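# Unscrew the thin bottle's cap and place it on the table

## Task

Twist the cap off the thin plastic bottle and set the cap down on the table top; the bottle has to stay upright and must not be squashed.

## Robot and tools

Robot: two arms, left_arm (a left five-finger hand) and right_arm (a right five-finger hand). Bases (scene frame): left_arm at (+0.022, +0.334, 0) m, right_arm at (-0.069, -0.403, 0) m, both turned almost not at all about z. A camera stand sits behind the arms. Any object that ends up off the table fails the task.

Scene frame: origin at table-top height midway between the nominal bases, +x out over the table, +z up, left_arm on the +y side. Image left and right do not match arm names. Reported hand positions, quaternions (wxyz) and velocities use this frame. Movement offsets instead use the axes of each arm's current Hand target.

Hand point: a point 0.05 m in front of the palm and 0.15 m out from the wrist flange. Its +z runs along the straight fingers, +y comes out of the palm, and +x runs across the palm away from the thumb on the right hand (toward the thumb on the left hand). Straight fingertips reach 0.06-0.07 m past the point, and their centre lines sit 0.06 m behind it along -y. A wrist bracket on the little-finger side can strike things. With the fingers level, the wrist can hang as much as 0.11 m (palm down) or 0.23 m (palm up) below the point and may reach the table first.

The 28-number row is used by execute_actions and move. Every value lies in [-1, 1]. Left arm first: dx, dy, dz, rx, ry, rz, then little, ring, middle, index, thumb_bend, thumb_turn, force_limit, speed. Then the same 14 for the right arm. Both arms always go in one row. The six pose numbers are offsets from that arm's Hand target, in the Hand target's own axes. 1.0 equals 0.6 m or 180 degrees. rx, ry, rz form a single rotation vector. A row of six zeros re-sends the current Hand target. Offsets are not cumulative between rows of one action: each row counts from the pose at the start of the action. Repeating an offset in a later action moves the arm further. Each control step clips orientation to within 32 degrees of the measured orientation.

Hand numbers: fingers and thumb_bend use +1 for open/straight and -1 for closed. thumb_turn uses +1 for beside the palm and -1 for across in front of it. With the thumb across, the hand can grip things about 0.035-0.065 m thick, or a handle down to 0.025 m. force_limit maps -1 to about 0 N and +1 to 10 N at the fingertip (15 N for the two thumb motors). speed rises linearly and reaches full speed at +0.48 or above. For a soft grip, close at speed -0.94 or lower, since fast fingers overshoot the limit. A motor only starts when its target changes by at least 0.002. To leave a hand alone, resend the last eight numbers that were carried out for it; if none have been, send its hand_measured, hand_force_limit and hand_speed. To grip harder, raise force_limit and send a target more closed than hand_measured. To loosen, send a target more open than hand_measured.

Tools:
- execute_actions(actions, cameras): a list of actions. Each action holds up to 15 rows at 1/30 s per row, and the last row is held to fill 15 steps. Images come back if the list is empty or if cameras are named.
- move(target, speed, blend, stop_force, zero, blocking, cameras): straight-line paths to one row of offsets, or to a list of up to 15 rows, all counted from the same Hand targets. speed is in m/s from 0.002 to 3.6, default 0.25; rotation is limited to twice that value in rad/s. blend is in metres. stop_force is 3-120 N and ends an arm's path when it is pushed against its direction of motion. Don't rely on it while the hand rotates, and leave it out when moving away from a contact. zero controls force re-zeroing. blocking=false returns early and cannot be combined with stop_force. The result line reads 'move:' followed by done, off_target, moving, held or fault, plus limits (paced = clipped, held = withheld).
- wait(seconds 0-10), stop(), zoom_image(camera, region [x0,y0,x1,y1] pixels, max 504x504), show_instructions(), zero_wrist_force(arm), finished_scene().

Cameras: cam_high, cam_low, cam_left_wrist, cam_right_wrist, each 896x504.

Results: end_effector pose, Hand target, joint positions and torques, wrist force and torque (in the end effector's axes, with a third line for the peak since the previous reading), hand_measured, hand_stopped_by (moving/target/force/stalled/fault), hand_load_n (positive means the finger is pushed open; a reading near 0 after gripping means the grip is lost).

Things to avoid: arms are stiff, so a target even slightly past a firm contact can trigger a fault stop. About 150 N of outside force, or joint torque above the limits (wrist joints 24.3 N m), stops that arm for 10 s. Contact between the two arms or hands can fail the scene. Don't squeeze the thin bottle hard; keep force_limit low on the hand holding it. Don't tip the bottle, knock anything off the table, drop the cap from height, or release parts while they move. Avoid hard hits and fast swings. Don't route paths close to an arm's own base. Motors overheat from long holds or from pushing toward unreachable poses.

Each tool is called after "Emit:" as a command line: name --argument value for each argument, lists and objects as JSON in quotes; but a table of rows of numbers goes row by row, as --pt "numbers of a row", without its own name.

Reference images:

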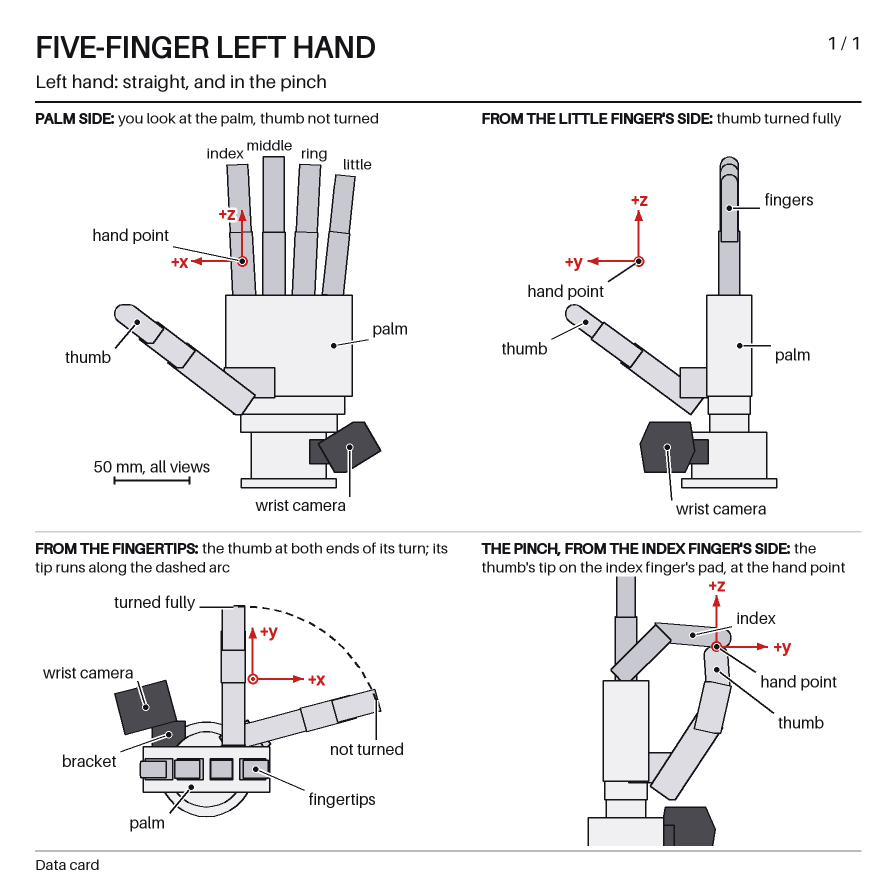

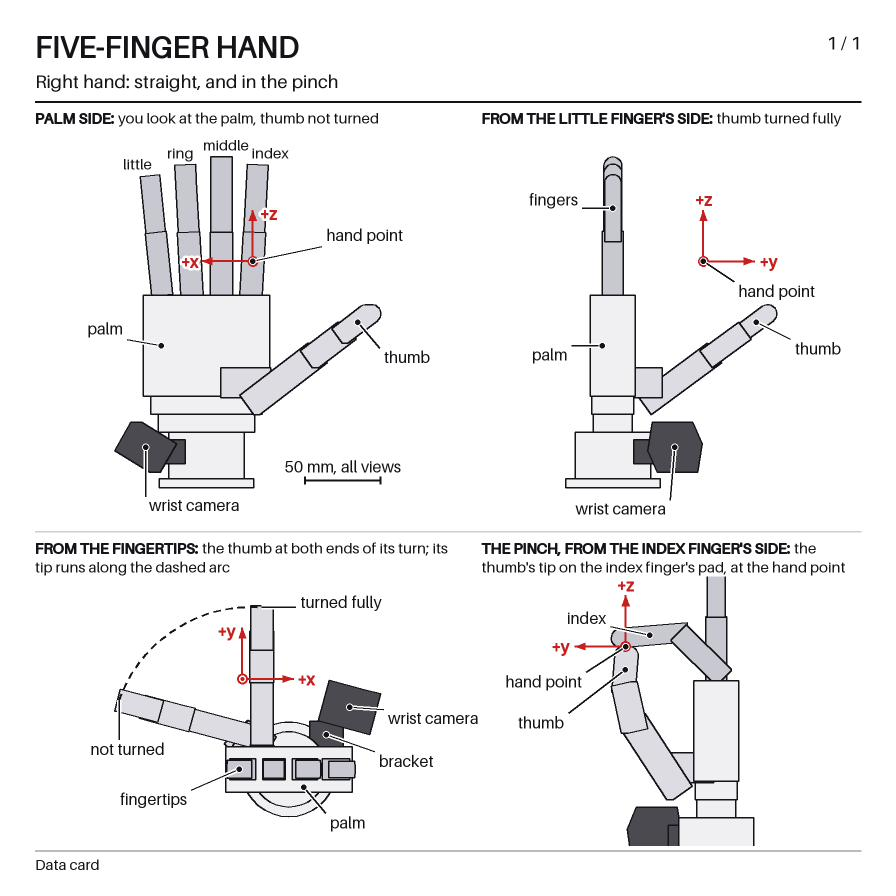

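## Session

Emit:
execute_actions --actions '[]'

Scene clock: 0.00 s.
left_arm: end_effector_position=(+0.7382, +0.4129, +0.1684) hand_measured=(+1.000, +1.000, +1.000, +1.000, +1.000, +1.000) hand_load_n=(+0.0, +0.0, +0.0, +0.0, +0.0, +0.0) hand_stopped_by=(target, target, target, target, target, target) hand_force_limit=0.00 hand_speed=-0.80 end_effector_quat_wxyz=(-0.028, +0.941, -0.070, +0.330) | right_arm: end_effector_position=(+0.2146, -0.1735, +0.2016) hand_measured=(+1.000, +1.000, +1.000, +1.000, +1.000, +1.000) hand_load_n=(+0.0, +0.0, +0.0, +0.0, +0.0, +0.0) hand_stopped_by=(target, target, target, target, target, target) hand_force_limit=0.00 hand_speed=-0.80 end_effector_quat_wxyz=(+0.007, +0.167, +0.807, -0.566)
Joint positions: left_arm=[3.65 -2.192 -1.207 2.443 -1.275 2.119] | right_arm=[0.761 -0.926 1.624 2.001 2.146 -0.036]
Joint velocities: within noise
Joint torques (N m): no reading
Wrist force (N): no reading
Wrist torque (N m): no reading
Wrist force, peak (N): no reading
Hand target: left_arm +0.7382, +0.4129, +0.1684; -0.028, +0.941, -0.070, +0.330 | right_arm +0.2146, -0.1735, +0.2016; +0.007, +0.167, +0.807, -0.566

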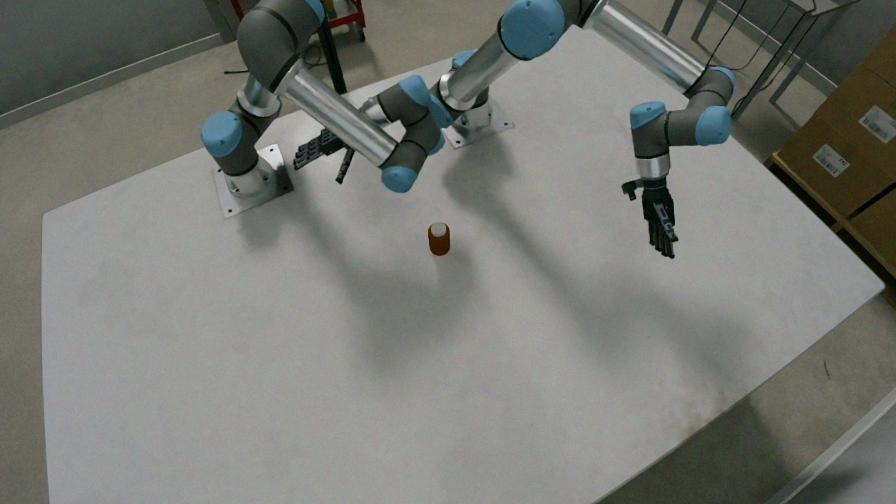

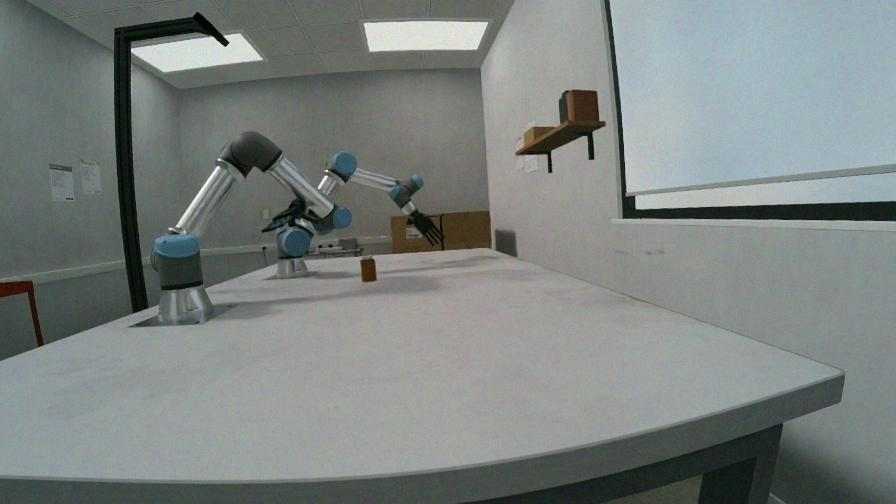

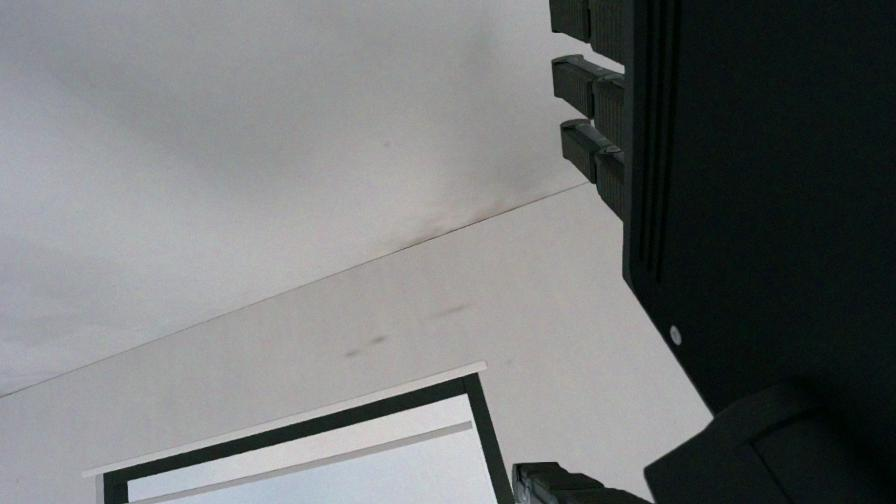

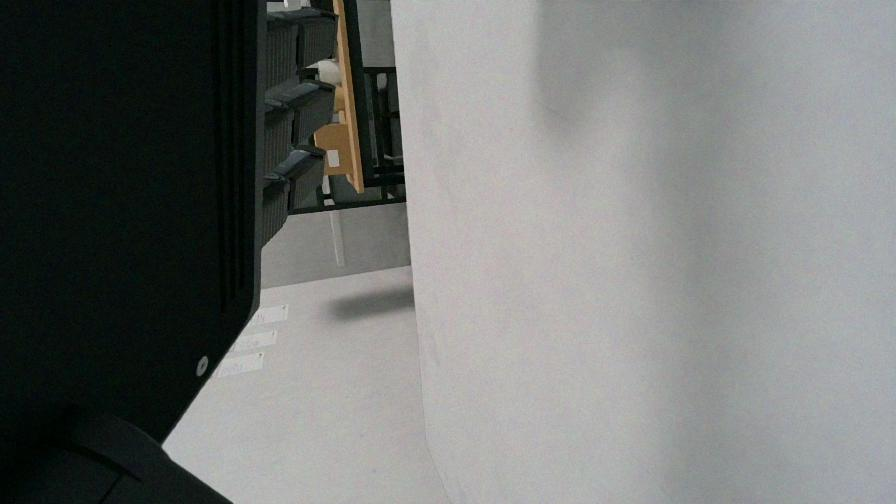

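Emit:
zoom_image --camera "cam_high" --region '[390, 190, 490, 290]'

Emit:
zoom_image --camera "cam_low" --region '[330, 240, 410, 300]'

Scaled by 5.040.

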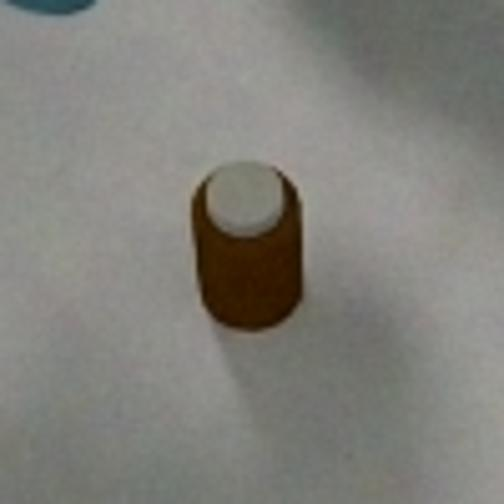

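Scaled by 6.300.

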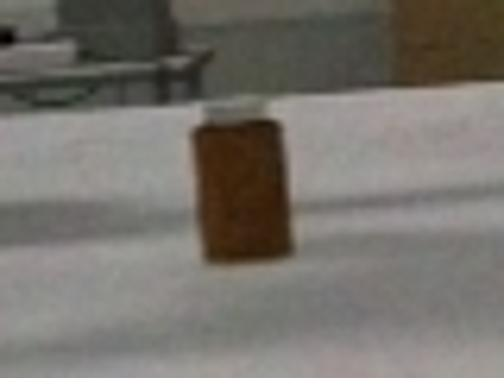

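Emit:
move --target '[0,0,0,0,0,0, 1,1,1,1,1,-1,-0.4,0, -0.1652,-0.0625,-0.0197,-0.3788,-0.1328,-0.3072, 1,1,1,1,1,-1,-0.4,0]' --speed 0.35 --cameras '["cam_high"]'

Scene clock: 686.13 s.
left_arm: end_effector_position=(+0.7382, +0.4129, +0.1684) hand_measured=(+1.000, +1.000, +1.000, +1.000, +1.000, -1.000) hand_load_n=(+0.0, +0.0, +0.0, +0.0, +0.0, +0.0) hand_stopped_by=(target, target, target, target, target, target) hand_force_limit=-0.40 hand_speed=0.00 end_effector_quat_wxyz=(-0.028, +0.941, -0.070, +0.330) | right_arm: end_effector_position=(+0.2998, -0.2001, +0.2599) hand_measured=(+1.000, +1.000, +1.000, +1.000, +1.000, -1.000) hand_load_n=(+0.0, +0.0, +0.0, -0.5, +0.0, +0.0) hand_stopped_by=(target, target, target, target, target, target) hand_force_limit=-0.40 hand_speed=0.00 end_effector_quat_wxyz=(+0.000, -0.342, +0.940, +0.000)
Joint positions: left_arm=[3.65 -2.192 -1.207 2.443 -1.275 2.119] | right_arm=[0.015 -1.338 1.507 1.402 1.57 -2.259]
Joint torques (N m): left_arm=[-0.09 41.29 16.7 -1.24 0.43 0.42] | right_arm=[8.74 -37.67 -8.64 0.08 -0.87 -2.08]
Wrist force (N): left_arm=[-0.2 -0.1 -0.3] | right_arm=[-0.5 -0.4 -1.8]
Wrist torque (N m): left_arm=[0.01 0.03 0.00] | right_arm=[0.14 0.09 -0.09]
Wrist force, peak (N): left_arm=[-0.6 0.2 -0.4] | right_arm=[-0.8 -1.1 -1.8]
Hand target: left_arm +0.7382, +0.4129, +0.1684; -0.028, +0.941, -0.070, +0.330 | right_arm +0.2998, -0.2001, +0.2599; +0.000, -0.342, +0.940, +0.000
Off the commanded pose: left_arm 0.000 m, 0 deg | right_arm 0.000 m, 0 deg.
move: done
Images, in order (width x height): cam_high 896x504.

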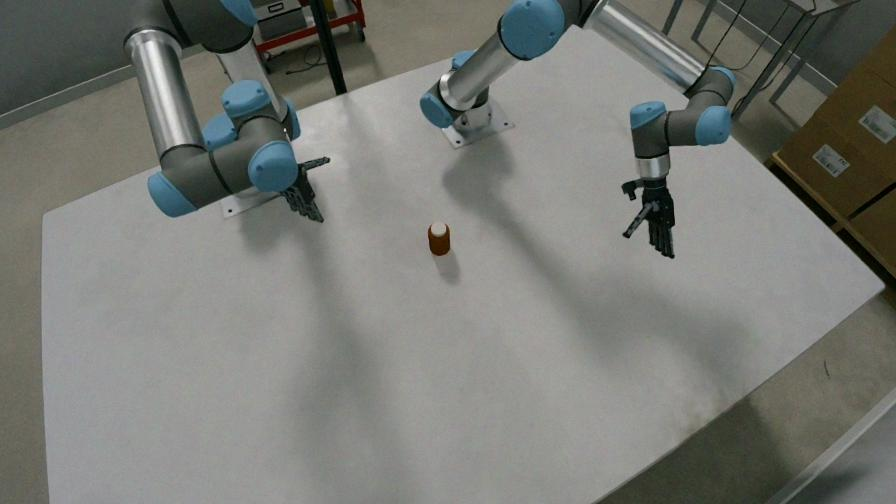

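Emit:
move --target '[-0.2618,0.7100,-0.3645,-0.0928,0.2417,0.3217, 1,1,1,1,1,-1,-0.4,0, -0.0725,-0.0173,0.0667,0.2387,-0.3411,-0.5353, 1,1,1,1,1,-1,-0.4,0]' --speed 0.3 --cameras '["all"]'

Scene clock: 754.47 s.
left_arm: end_effector_position=(+0.4322, +0.0138, +0.2008) hand_measured=(+1.000, +1.000, +1.000, +1.000, +1.000, -1.000) hand_load_n=(+0.0, +0.0, +0.0, +0.0, +0.0, +0.0) hand_stopped_by=(target, target, target, target, target, target) hand_force_limit=-0.40 hand_speed=0.00 end_effector_quat_wxyz=(-0.025, +0.605, -0.553, +0.573) | right_arm: end_effector_position=(+0.3399, -0.1801, +0.2199) hand_measured=(+1.000, +1.000, +1.000, +1.000, +1.000, -1.000) hand_load_n=(+0.0, -0.5, +0.0, +0.0, +0.0, +0.0) hand_stopped_by=(target, target, target, target, target, target) hand_force_limit=-0.40 hand_speed=0.00 end_effector_quat_wxyz=(-0.519, +0.814, -0.219, +0.139)
Joint positions: left_arm=[3.188 -1.51 -2.141 3.196 -0.893 2.652] | right_arm=[-0.303 -1.47 1.9 0.71 0.484 -4.232]
Joint torques (N m): left_arm=[-1.72 4.74 25.59 -1.08 1.93 -1.27] | right_arm=[16.56 -29.11 -15.3 -0.05 -1.63 -2.07]
Wrist force (N): left_arm=[-0.1 0.0 0.2] | right_arm=[-0.1 0.3 0.2]
Wrist torque (N m): left_arm=[-0.10 -0.01 -0.05] | right_arm=[0.03 -0.01 0.02]
Wrist force, peak (N): left_arm=[1.2 0.5 0.4] | right_arm=[-0.5 -0.4 -2.0]
Hand target: left_arm +0.4322, +0.0138, +0.2008; -0.025, +0.604, -0.553, +0.573 | right_arm +0.3398, -0.1800, +0.2199; -0.519, +0.814, -0.219, +0.139
Off the commanded pose: left_arm 0.000 m, 0 deg | right_arm 0.000 m, 0 deg.
move: done
camera_calibration:
cam_left_wrist: T_world_to_cam=[[0.533751, 0.255482, 0.806126, -0.40578], [-0.749545, -0.298428, 0.590867, 0.207807], [0.391526, -0.919603, 0.0322091, -0.0501267], [0, 0, 0, 1]] pos_world=[0.391972, 0.119588, 0.205938]
cam_right_wrist: T_world_to_cam=[[0.00229284, -0.442136, -0.896945, 0.123856], [-0.999722, -0.0220638, 0.00832047, 0.339538], [-0.0234688, 0.896677, -0.442063, 0.382097], [0, 0, 0, 1]] pos_world=[0.348127, -0.280365, 0.277178]

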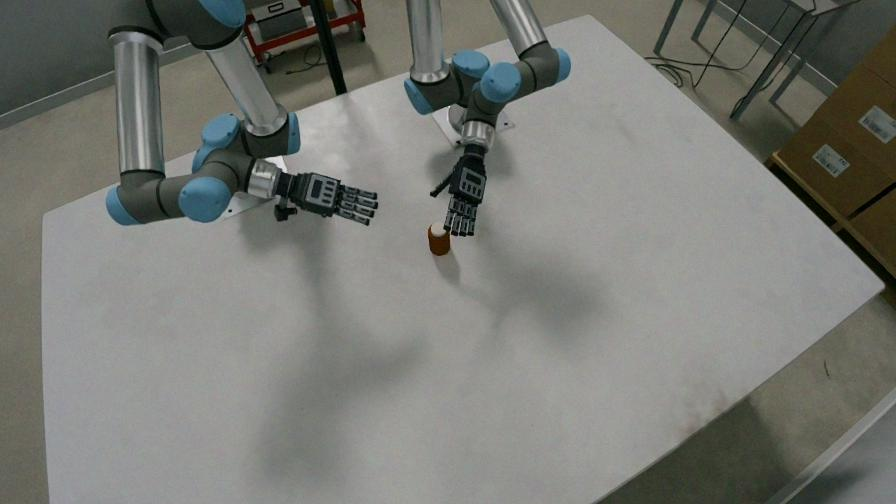

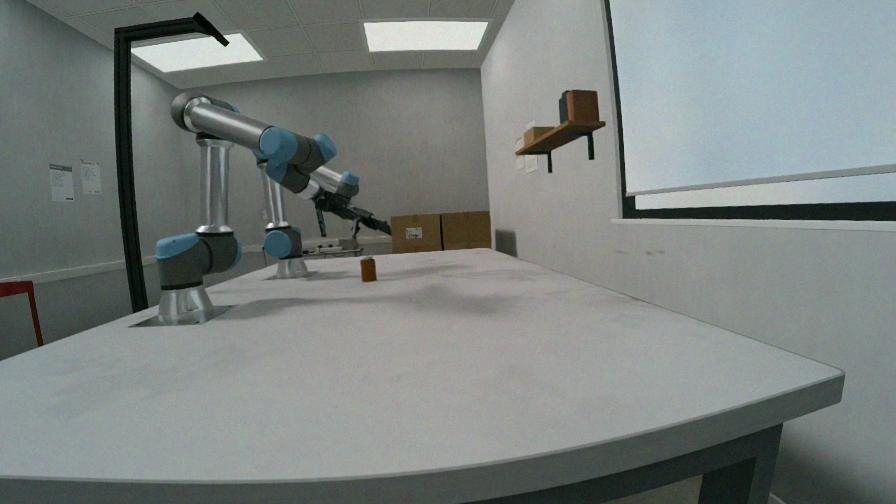

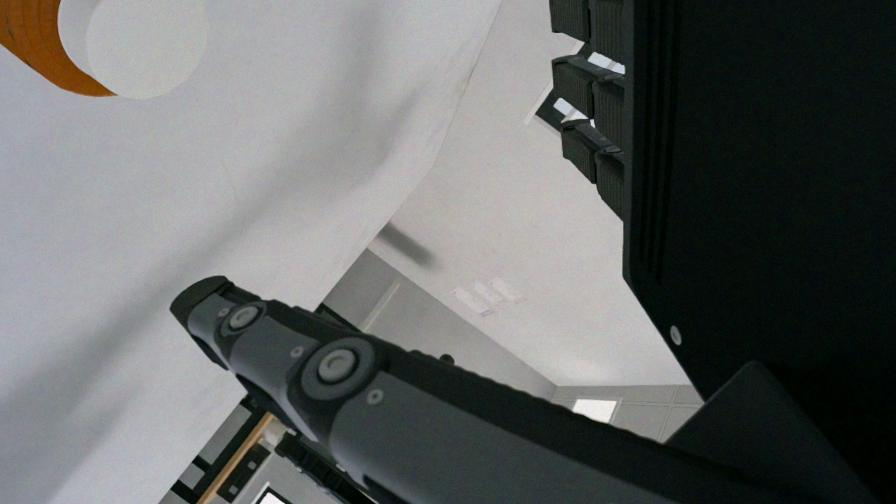

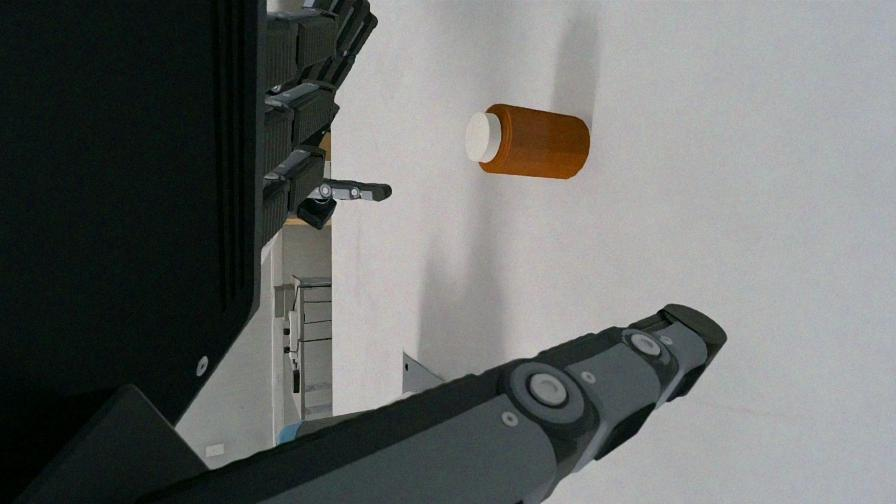

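Emit:
zoom_image --camera "cam_right_wrist" --region '[440, 80, 620, 200]'

Emit:
zoom_image --camera "cam_left_wrist" --region '[0, 0, 300, 170]'

Scaled by 2.800.

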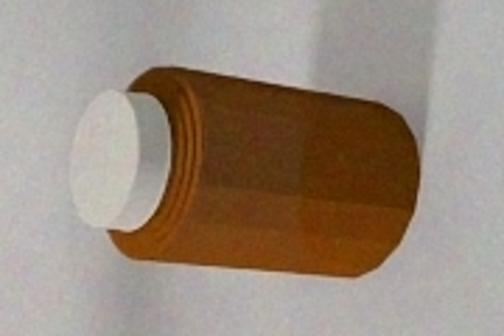

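Scaled by 1.680.

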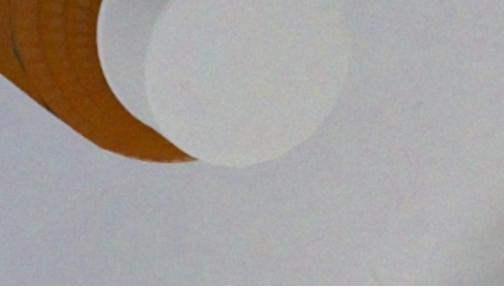

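Emit:
move --target '[-0.1330,0.1330,0.0684,0,0,0, 1,1,1,1,1,-1,-0.4,0, 0,0,0,0,0,0, 1,1,1,1,1,-1,-0.4,0]' --speed 0.1 --stop_force 8 --cameras '["all"]'

Scene clock: 815.80 s.
left_arm: end_effector_position=(+0.4321, +0.0137, +0.0807) hand_measured=(+1.000, +1.000, +1.000, +1.000, +1.000, -1.000) hand_load_n=(+0.0, +0.0, +0.0, +0.0, +0.0, -0.5) hand_stopped_by=(target, target, target, target, target, target) hand_force_limit=-0.40 hand_speed=0.00 end_effector_quat_wxyz=(-0.025, +0.604, -0.553, +0.573) | right_arm: end_effector_position=(+0.3398, -0.1800, +0.2199) hand_measured=(+1.000, +1.000, +1.000, +1.000, +1.000, -1.000) hand_load_n=(+0.0, +0.0, +0.0, -0.5, +0.0, +0.0) hand_stopped_by=(target, target, target, target, target, target) hand_force_limit=-0.40 hand_speed=0.00 end_effector_quat_wxyz=(-0.519, +0.814, -0.219, +0.139)
Joint positions: left_arm=[3.188 -1.739 -2.298 3.582 -0.893 2.652] | right_arm=[-0.303 -1.47 1.9 0.71 0.484 -4.232]
Joint torques (N m): left_arm=[-7.57 11.48 20.62 1.63 0.09 1.86] | right_arm=[16.02 -30.93 -10.86 -0.4 -0.59 1.96]
Wrist force (N): left_arm=[0.0 0.3 -0.1] | right_arm=[0.0 0.2 0.1]
Wrist torque (N m): left_arm=[-0.03 -0.04 -0.05] | right_arm=[0.02 -0.02 0.03]
Wrist force, peak (N): left_arm=[-0.6 1.1 0.4] | right_arm=[-0.3 0.5 0.0]
Hand target: left_arm +0.4321, +0.0137, +0.0807; -0.025, +0.604, -0.553, +0.573 | right_arm +0.3398, -0.1800, +0.2199; -0.519, +0.814, -0.219, +0.139
Off the commanded pose: left_arm 0.000 m, 0 deg | right_arm 0.000 m, 0 deg.
move: done
camera_calibration:
cam_left_wrist: T_world_to_cam=[[0.533791, 0.255441, 0.806112, -0.308869], [-0.74956, -0.298353, 0.590885, 0.278631], [0.391442, -0.919639, 0.0322099, -0.0463664], [0, 0, 0, 1]] pos_world=[0.391872, 0.119388, 0.0858379]
cam_right_wrist: T_world_to_cam=[[0.00265251, -0.442204, -0.896911, 0.123702], [-0.999716, -0.022403, 0.00808881, 0.339503], [-0.0236704, 0.896635, -0.442138, 0.382175], [0, 0, 0, 1]] pos_world=[0.348125, -0.280365, 0.277177]

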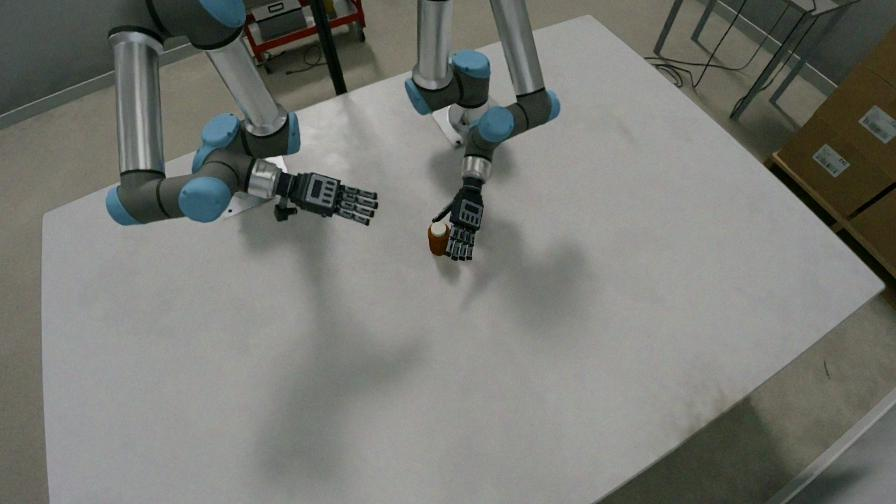

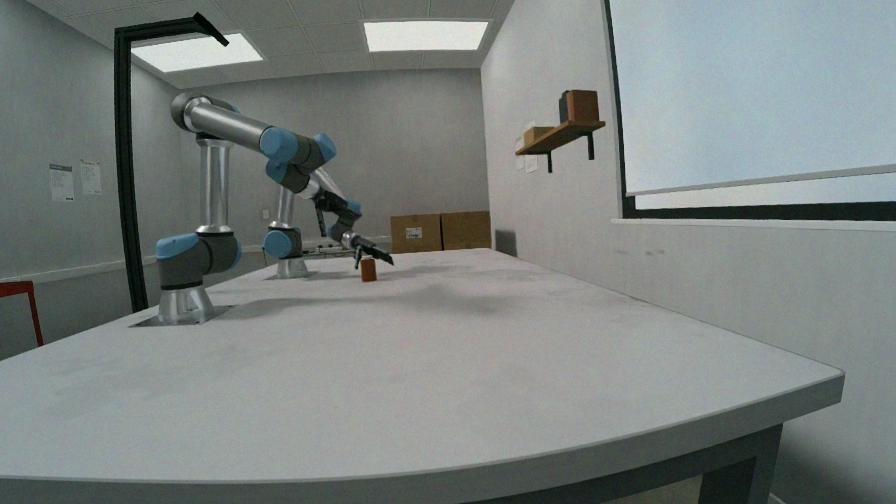

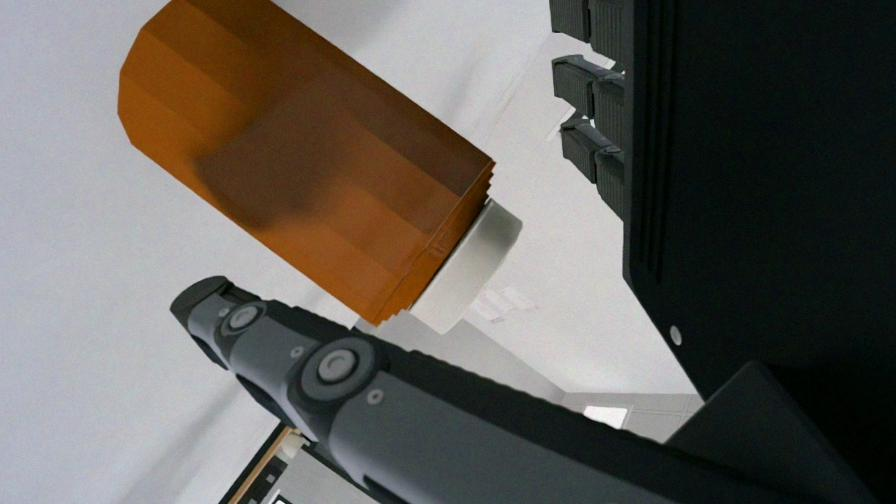

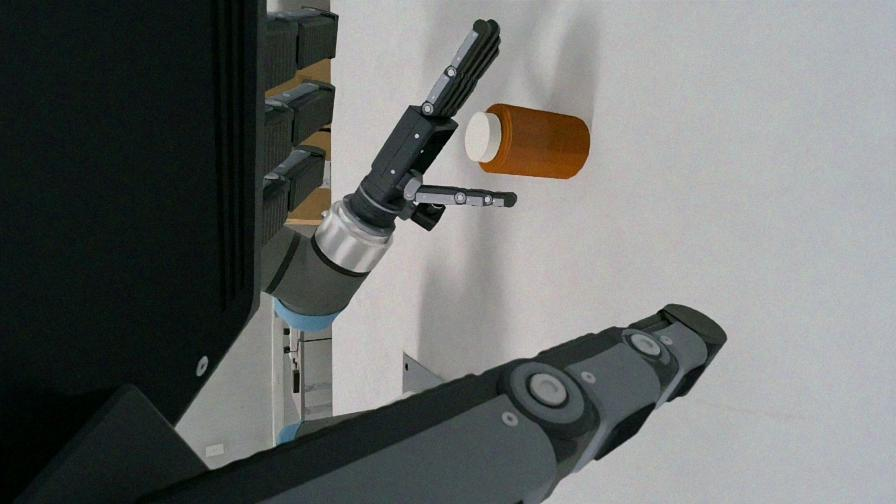

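Emit:
move --target '[-0.0385,0.0385,0.0198,0,0,0, 1,1,1,1,1,-1,-0.4,0, 0,0,0,0,0,0, 1,1,1,1,1,-1,-0.4,0]' --speed 0.06 --stop_force 6 --cameras '["cam_left_wrist", "cam_right_wrist"]'

Scene clock: 869.27 s.
left_arm: end_effector_position=(+0.4320, +0.0137, +0.0460) hand_measured=(+1.000, +1.000, +1.000, +1.000, +1.000, -1.000) hand_load_n=(+0.0, +0.0, +0.0, +0.0, +0.0, +0.0) hand_stopped_by=(target, target, target, target, target, target) hand_force_limit=-0.40 hand_speed=0.00 end_effector_quat_wxyz=(-0.025, +0.604, -0.553, +0.573) | right_arm: end_effector_position=(+0.3398, -0.1800, +0.2199) hand_measured=(+1.000, +1.000, +1.000, +1.000, +1.000, -1.000) hand_load_n=(+0.0, +0.0, -0.5, +0.0, +0.0, +0.5) hand_stopped_by=(target, target, target, target, target, target) hand_force_limit=-0.40 hand_speed=0.00 end_effector_quat_wxyz=(-0.519, +0.814, -0.219, +0.139)
Joint positions: left_arm=[3.188 -1.83 -2.325 3.7 -0.893 2.652] | right_arm=[-0.303 -1.47 1.9 0.71 0.484 -4.232]
Joint torques (N m): left_arm=[-7.61 29.62 18.7 1.56 -1.32 -1.12] | right_arm=[14.36 -29.23 -10.82 -0.61 -0.79 2.16]
Wrist force (N): left_arm=[-0.2 0.1 0.0] | right_arm=[-0.1 0.3 0.1]
Wrist torque (N m): left_arm=[-0.06 0.03 -0.07] | right_arm=[0.04 0.00 0.03]
Wrist force, peak (N): left_arm=[-0.5 0.8 0.1] | right_arm=[-0.2 0.6 0.2]
Hand target: left_arm +0.4320, +0.0137, +0.0460; -0.025, +0.604, -0.553, +0.573 | right_arm +0.3398, -0.1800, +0.2199; -0.519, +0.814, -0.219, +0.139
Off the commanded pose: left_arm 0.000 m, 0 deg | right_arm 0.000 m, 0 deg.
move: done
camera_calibration:
cam_left_wrist: T_world_to_cam=[[0.533851, 0.255466, 0.806065, -0.280787], [-0.749517, -0.298333, 0.59095, 0.299097], [0.391443, -0.919638, 0.0322102, -0.0452069], [0, 0, 0, 1]] pos_world=[0.391772, 0.119388, 0.0510375]
cam_right_wrist: T_world_to_cam=[[0.00265251, -0.442204, -0.896911, 0.123702], [-0.999716, -0.022403, 0.00808881, 0.339503], [-0.0236704, 0.896635, -0.442138, 0.382175], [0, 0, 0, 1]] pos_world=[0.348125, -0.280365, 0.277177]
Images, in order (width x height): cam_left_wrist 896x504, cam_right_wrist 896x504.

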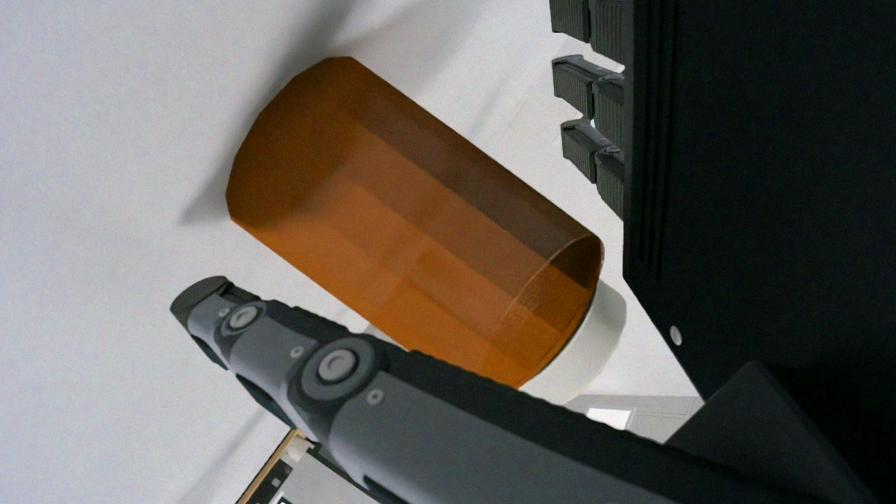

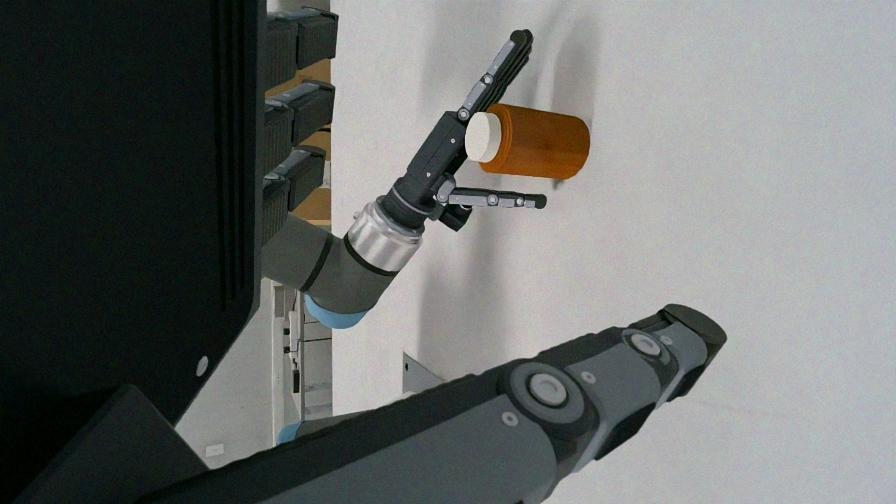

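Emit:
move --target '[0,0,0,0,0,0, 1,1,0.35,0.35,0.8,-1,-0.6,-0.94, 0,0,0,0,0,0, 1,1,1,1,1,-1,-0.4,0]' --cameras '["cam_left_wrist", "cam_right_wrist"]'

Scene clock: 885.93 s.
left_arm: end_effector_position=(+0.4320, +0.0137, +0.0460) hand_measured=(+1.000, +1.000, +0.350, +0.350, +0.800, -1.000) hand_load_n=(-0.5, +0.0, +0.0, +0.0, +0.5, +0.0) hand_stopped_by=(target, target, target, target, target, target) hand_force_limit=-0.60 hand_speed=-0.94 end_effector_quat_wxyz=(-0.025, +0.604, -0.553, +0.573) | right_arm: end_effector_position=(+0.3398, -0.1800, +0.2199) hand_measured=(+1.000, +1.000, +1.000, +1.000, +1.000, -1.000) hand_load_n=(+0.0, +0.0, -0.5, +0.0, +0.0, +0.0) hand_stopped_by=(target, target, target, target, target, target) hand_force_limit=-0.40 hand_speed=0.00 end_effector_quat_wxyz=(-0.519, +0.814, -0.219, +0.139)
Joint positions: left_arm=[3.188 -1.83 -2.325 3.7 -0.893 2.652] | right_arm=[-0.303 -1.47 1.9 0.71 0.484 -4.232]
Joint torques (N m): left_arm=[-8.07 29.55 16.29 1.45 -1.37 1.02] | right_arm=[13.29 -25.56 -11.96 -0.21 -0.69 1.99]
Wrist force (N): left_arm=[-0.1 -0.1 -0.1] | right_arm=[-0.2 0.2 0.1]
Wrist torque (N m): left_arm=[-0.08 0.01 -0.05] | right_arm=[0.03 0.02 0.02]
Wrist force, peak (N): left_arm=[-0.3 0.6 -0.2] | right_arm=[-0.2 0.6 0.3]
Hand target: left_arm +0.4320, +0.0137, +0.0460; -0.025, +0.604, -0.553, +0.573 | right_arm +0.3398, -0.1800, +0.2199; -0.519, +0.814, -0.219, +0.139
Off the commanded pose: left_arm 0.000 m, 0 deg | right_arm 0.000 m, 0 deg.
move: done
camera_calibration:
cam_left_wrist: T_world_to_cam=[[0.533851, 0.255466, 0.806065, -0.280787], [-0.749517, -0.298333, 0.59095, 0.299097], [0.391443, -0.919638, 0.0322102, -0.0452069], [0, 0, 0, 1]] pos_world=[0.391772, 0.119388, 0.0510375]
cam_right_wrist: T_world_to_cam=[[0.00265251, -0.442204, -0.896911, 0.123702], [-0.999716, -0.022403, 0.00808881, 0.339503], [-0.0236704, 0.896635, -0.442138, 0.382175], [0, 0, 0, 1]] pos_world=[0.348125, -0.280365, 0.277177]
Images, in order (width x height): cam_left_wrist 896x504, cam_right_wrist 896x504.

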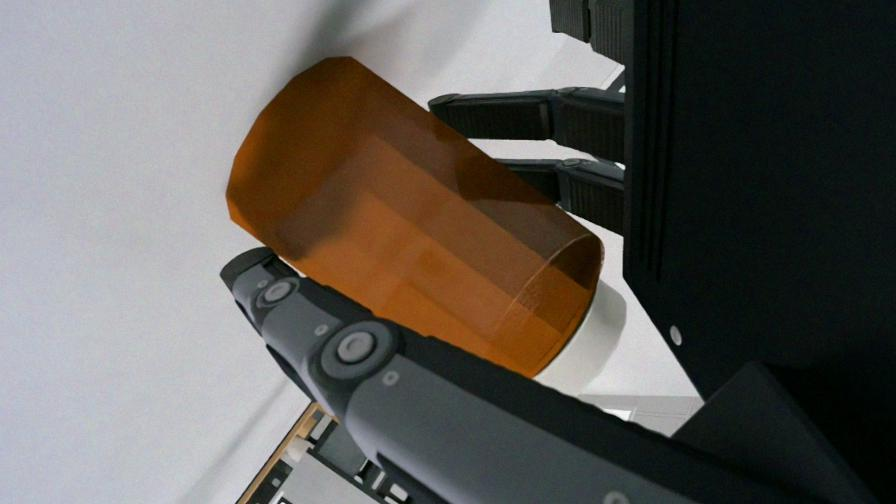

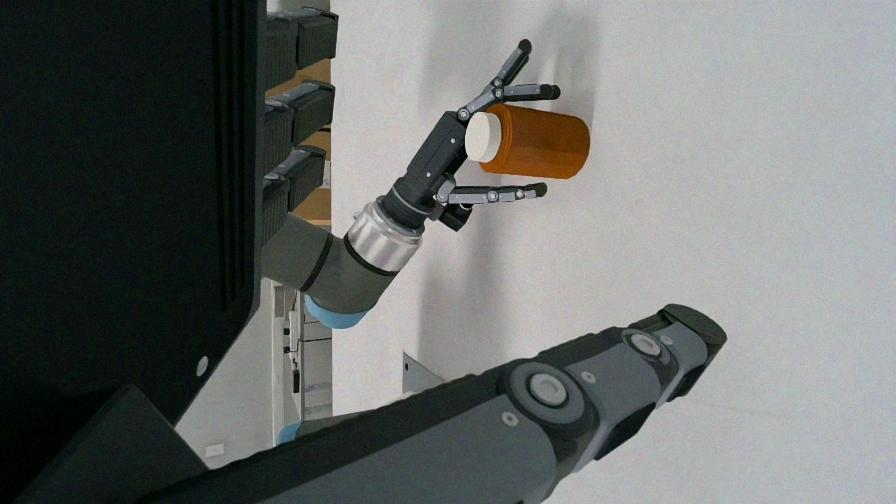

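Emit:
move --target '[0,0,0,0,0,0, 1,1,0.0,0.0,0.4,-1,-0.6,-0.94, 0,0,0,0,0,0, 1,1,1,1,1,-1,-0.4,0]' --cameras '["cam_left_wrist", "cam_right_wrist"]'

Scene clock: 891.67 s.
left_arm: end_effector_position=(+0.4320, +0.0137, +0.0460) hand_measured=(+1.000, +1.000, +0.188, +0.198, +0.722, -1.000) hand_load_n=(+0.0, +0.0, +2.0, +2.0, +3.5, +0.0) hand_stopped_by=(target, target, force, force, force, target) hand_force_limit=-0.60 hand_speed=-0.94 end_effector_quat_wxyz=(-0.025, +0.604, -0.553, +0.573) | right_arm: end_effector_position=(+0.3398, -0.1800, +0.2199) hand_measured=(+1.000, +1.000, +1.000, +1.000, +1.000, -1.000) hand_load_n=(+0.0, +0.0, +0.0, +0.0, +0.0, +0.0) hand_stopped_by=(target, target, target, target, target, target) hand_force_limit=-0.40 hand_speed=0.00 end_effector_quat_wxyz=(-0.519, +0.814, -0.219, +0.139)
Joint positions: left_arm=[3.188 -1.83 -2.325 3.7 -0.893 2.652] | right_arm=[-0.303 -1.47 1.9 0.71 0.484 -4.232]
Joint torques (N m): left_arm=[-6.45 29.63 14.32 1.28 -1.1 1.71] | right_arm=[12.82 -24.15 -11.19 -0.24 -0.49 2.18]
Wrist force (N): left_arm=[0.6 -1.3 0.1] | right_arm=[-0.4 0.3 0.2]
Wrist torque (N m): left_arm=[-0.14 0.01 -0.03] | right_arm=[0.03 0.04 0.01]
Wrist force, peak (N): left_arm=[1.2 -1.3 0.3] | right_arm=[-0.1 0.5 0.1]
Hand target: left_arm +0.4320, +0.0137, +0.0460; -0.025, +0.604, -0.553, +0.573 | right_arm +0.3398, -0.1800, +0.2199; -0.519, +0.814, -0.219, +0.139
Off the commanded pose: left_arm 0.000 m, 0 deg | right_arm 0.000 m, 0 deg.
move: done
camera_calibration:
cam_left_wrist: T_world_to_cam=[[0.533791, 0.255441, 0.806112, -0.280763], [-0.74956, -0.298353, 0.590885, 0.299119], [0.391442, -0.919639, 0.0322099, -0.0452063], [0, 0, 0, 1]] pos_world=[0.391772, 0.119388, 0.0510379]
cam_right_wrist: T_world_to_cam=[[0.00265251, -0.442204, -0.896911, 0.123702], [-0.999716, -0.022403, 0.00808881, 0.339503], [-0.0236704, 0.896635, -0.442138, 0.382175], [0, 0, 0, 1]] pos_world=[0.348125, -0.280365, 0.277177]
Images, in order (width x height): cam_left_wrist 896x504, cam_right_wrist 896x504.

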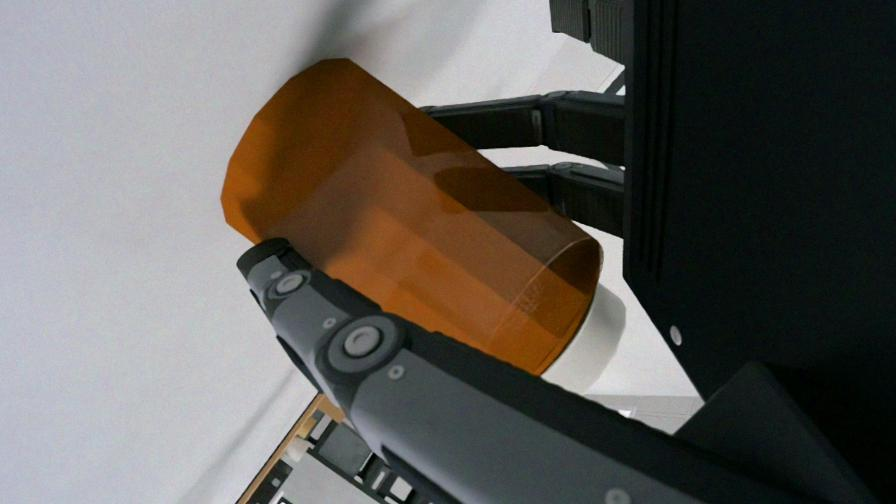

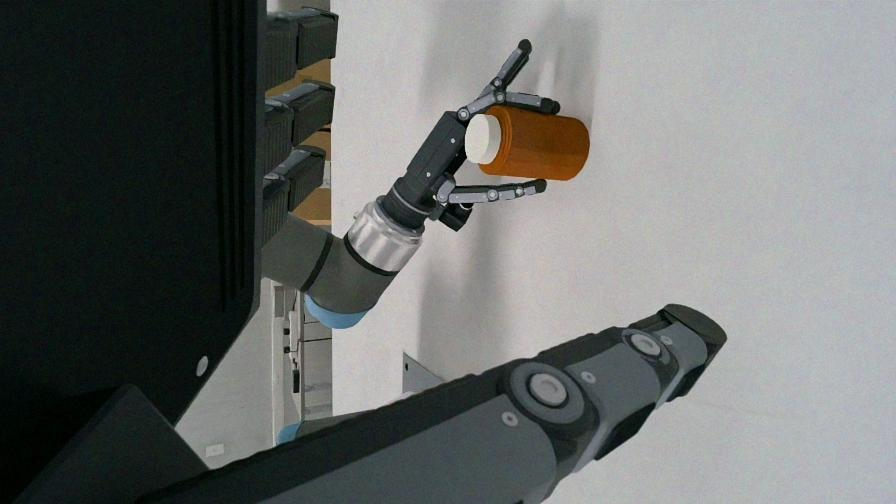

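Emit:
move --pt "0 0 0 0 0 0 1 1 1 1 1 -1 -0.6 -0.7 0 0 0 0 0 0 1 1 1 1 1 -1 -0.4 0" --pt "0.2217 -0.2217 -0.1140 0 0 0 1 1 1 1 1 -1 -0.6 -0.7 0 0 0 0 0 0 1 1 1 1 1 -1 -0.4 0" --pt "0.2285 -0.2193 -0.1253 0.0652 -0.0640 0.7397 1 1 1 1 1 -1 -0.6 -0.7 0 0 0 0 0 0 1 1 1 1 1 -1 -0.4 0" --speed '[0.1,0.15,0.3]' --cameras '["all"]'

Scene clock: 1125.23 s.
left_arm: end_effector_position=(+0.4254, +0.0145, +0.2501) hand_measured=(+1.000, +1.000, +1.000, +1.000, +1.000, -1.000) hand_load_n=(+0.0, +0.0, +0.0, +0.0, +0.0, +0.0) hand_stopped_by=(target, target, target, target, target, target) hand_force_limit=-0.60 hand_speed=-0.70 end_effector_quat_wxyz=(+0.626, +0.227, +0.720, -0.197) | right_arm: end_effector_position=(+0.3398, -0.1800, +0.2199) hand_measured=(+1.000, +1.000, +1.000, +1.000, +1.000, -1.000) hand_load_n=(+0.0, +0.0, +0.0, +0.0, +0.0, +0.0) hand_stopped_by=(target, target, target, target, target, target) hand_force_limit=-0.40 hand_speed=0.00 end_effector_quat_wxyz=(-0.519, +0.814, -0.219, +0.139)
Joint positions: left_arm=[2.708 -1.356 -2.216 3.43 -1.409 4.735] | right_arm=[-0.303 -1.47 1.9 0.71 0.484 -4.232]
Joint torques (N m): left_arm=[7.43 14.61 27.78 0.7 -1.64 2.33] | right_arm=[10.17 -21.2 -11.75 -0.14 -0.67 1.88]
Wrist force (N): left_arm=[-1.8 0.6 0.4] | right_arm=[-0.1 0.2 0.1]
Wrist torque (N m): left_arm=[0.10 0.56 -0.15] | right_arm=[0.03 0.00 0.02]
Wrist force, peak (N): left_arm=[-2.4 0.7 0.5] | right_arm=[-0.2 0.6 0.0]
Hand target: left_arm +0.4254, +0.0145, +0.2502; +0.626, +0.227, +0.720, -0.197 | right_arm +0.3398, -0.1800, +0.2199; -0.519, +0.814, -0.219, +0.139
Off the commanded pose: left_arm 0.000 m, 0 deg | right_arm 0.000 m, 0 deg.
move: done
camera_calibration:
cam_left_wrist: T_world_to_cam=[[-0.621029, -0.756178, -0.206197, 0.317092], [-0.430847, 0.549119, -0.716128, 0.352735], [0.654747, -0.355897, -0.666816, 0.00623386], [0, 0, 0, 1]] pos_world=[0.344817, 0.0483036, 0.322143]
cam_right_wrist: T_world_to_cam=[[0.00265251, -0.442204, -0.896911, 0.123702], [-0.999716, -0.022403, 0.00808881, 0.339503], [-0.0236704, 0.896635, -0.442138, 0.382175], [0, 0, 0, 1]] pos_world=[0.348125, -0.280365, 0.277177]

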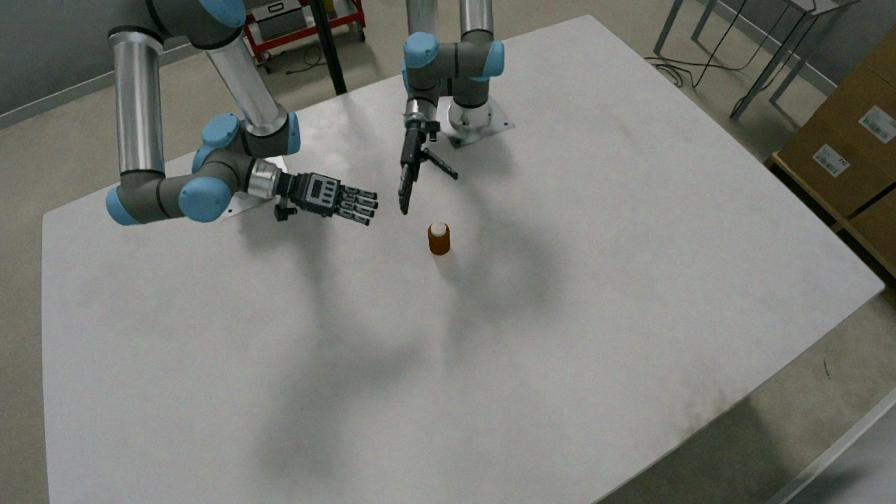

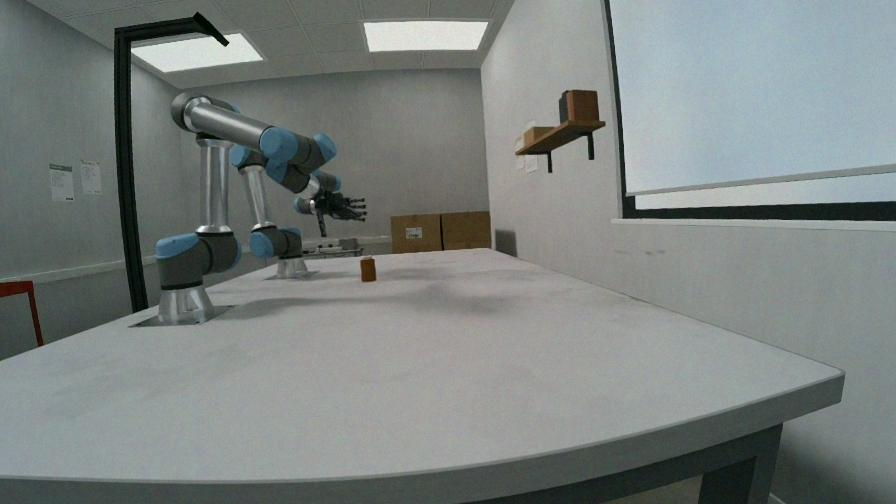

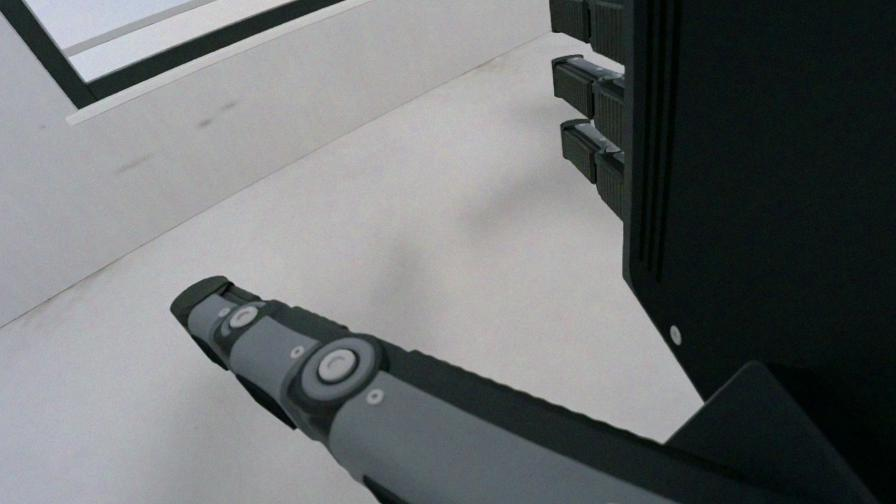

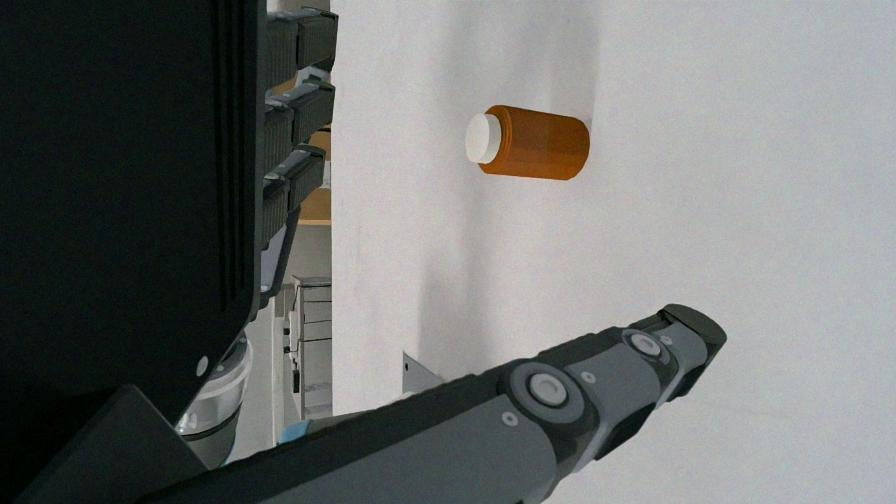

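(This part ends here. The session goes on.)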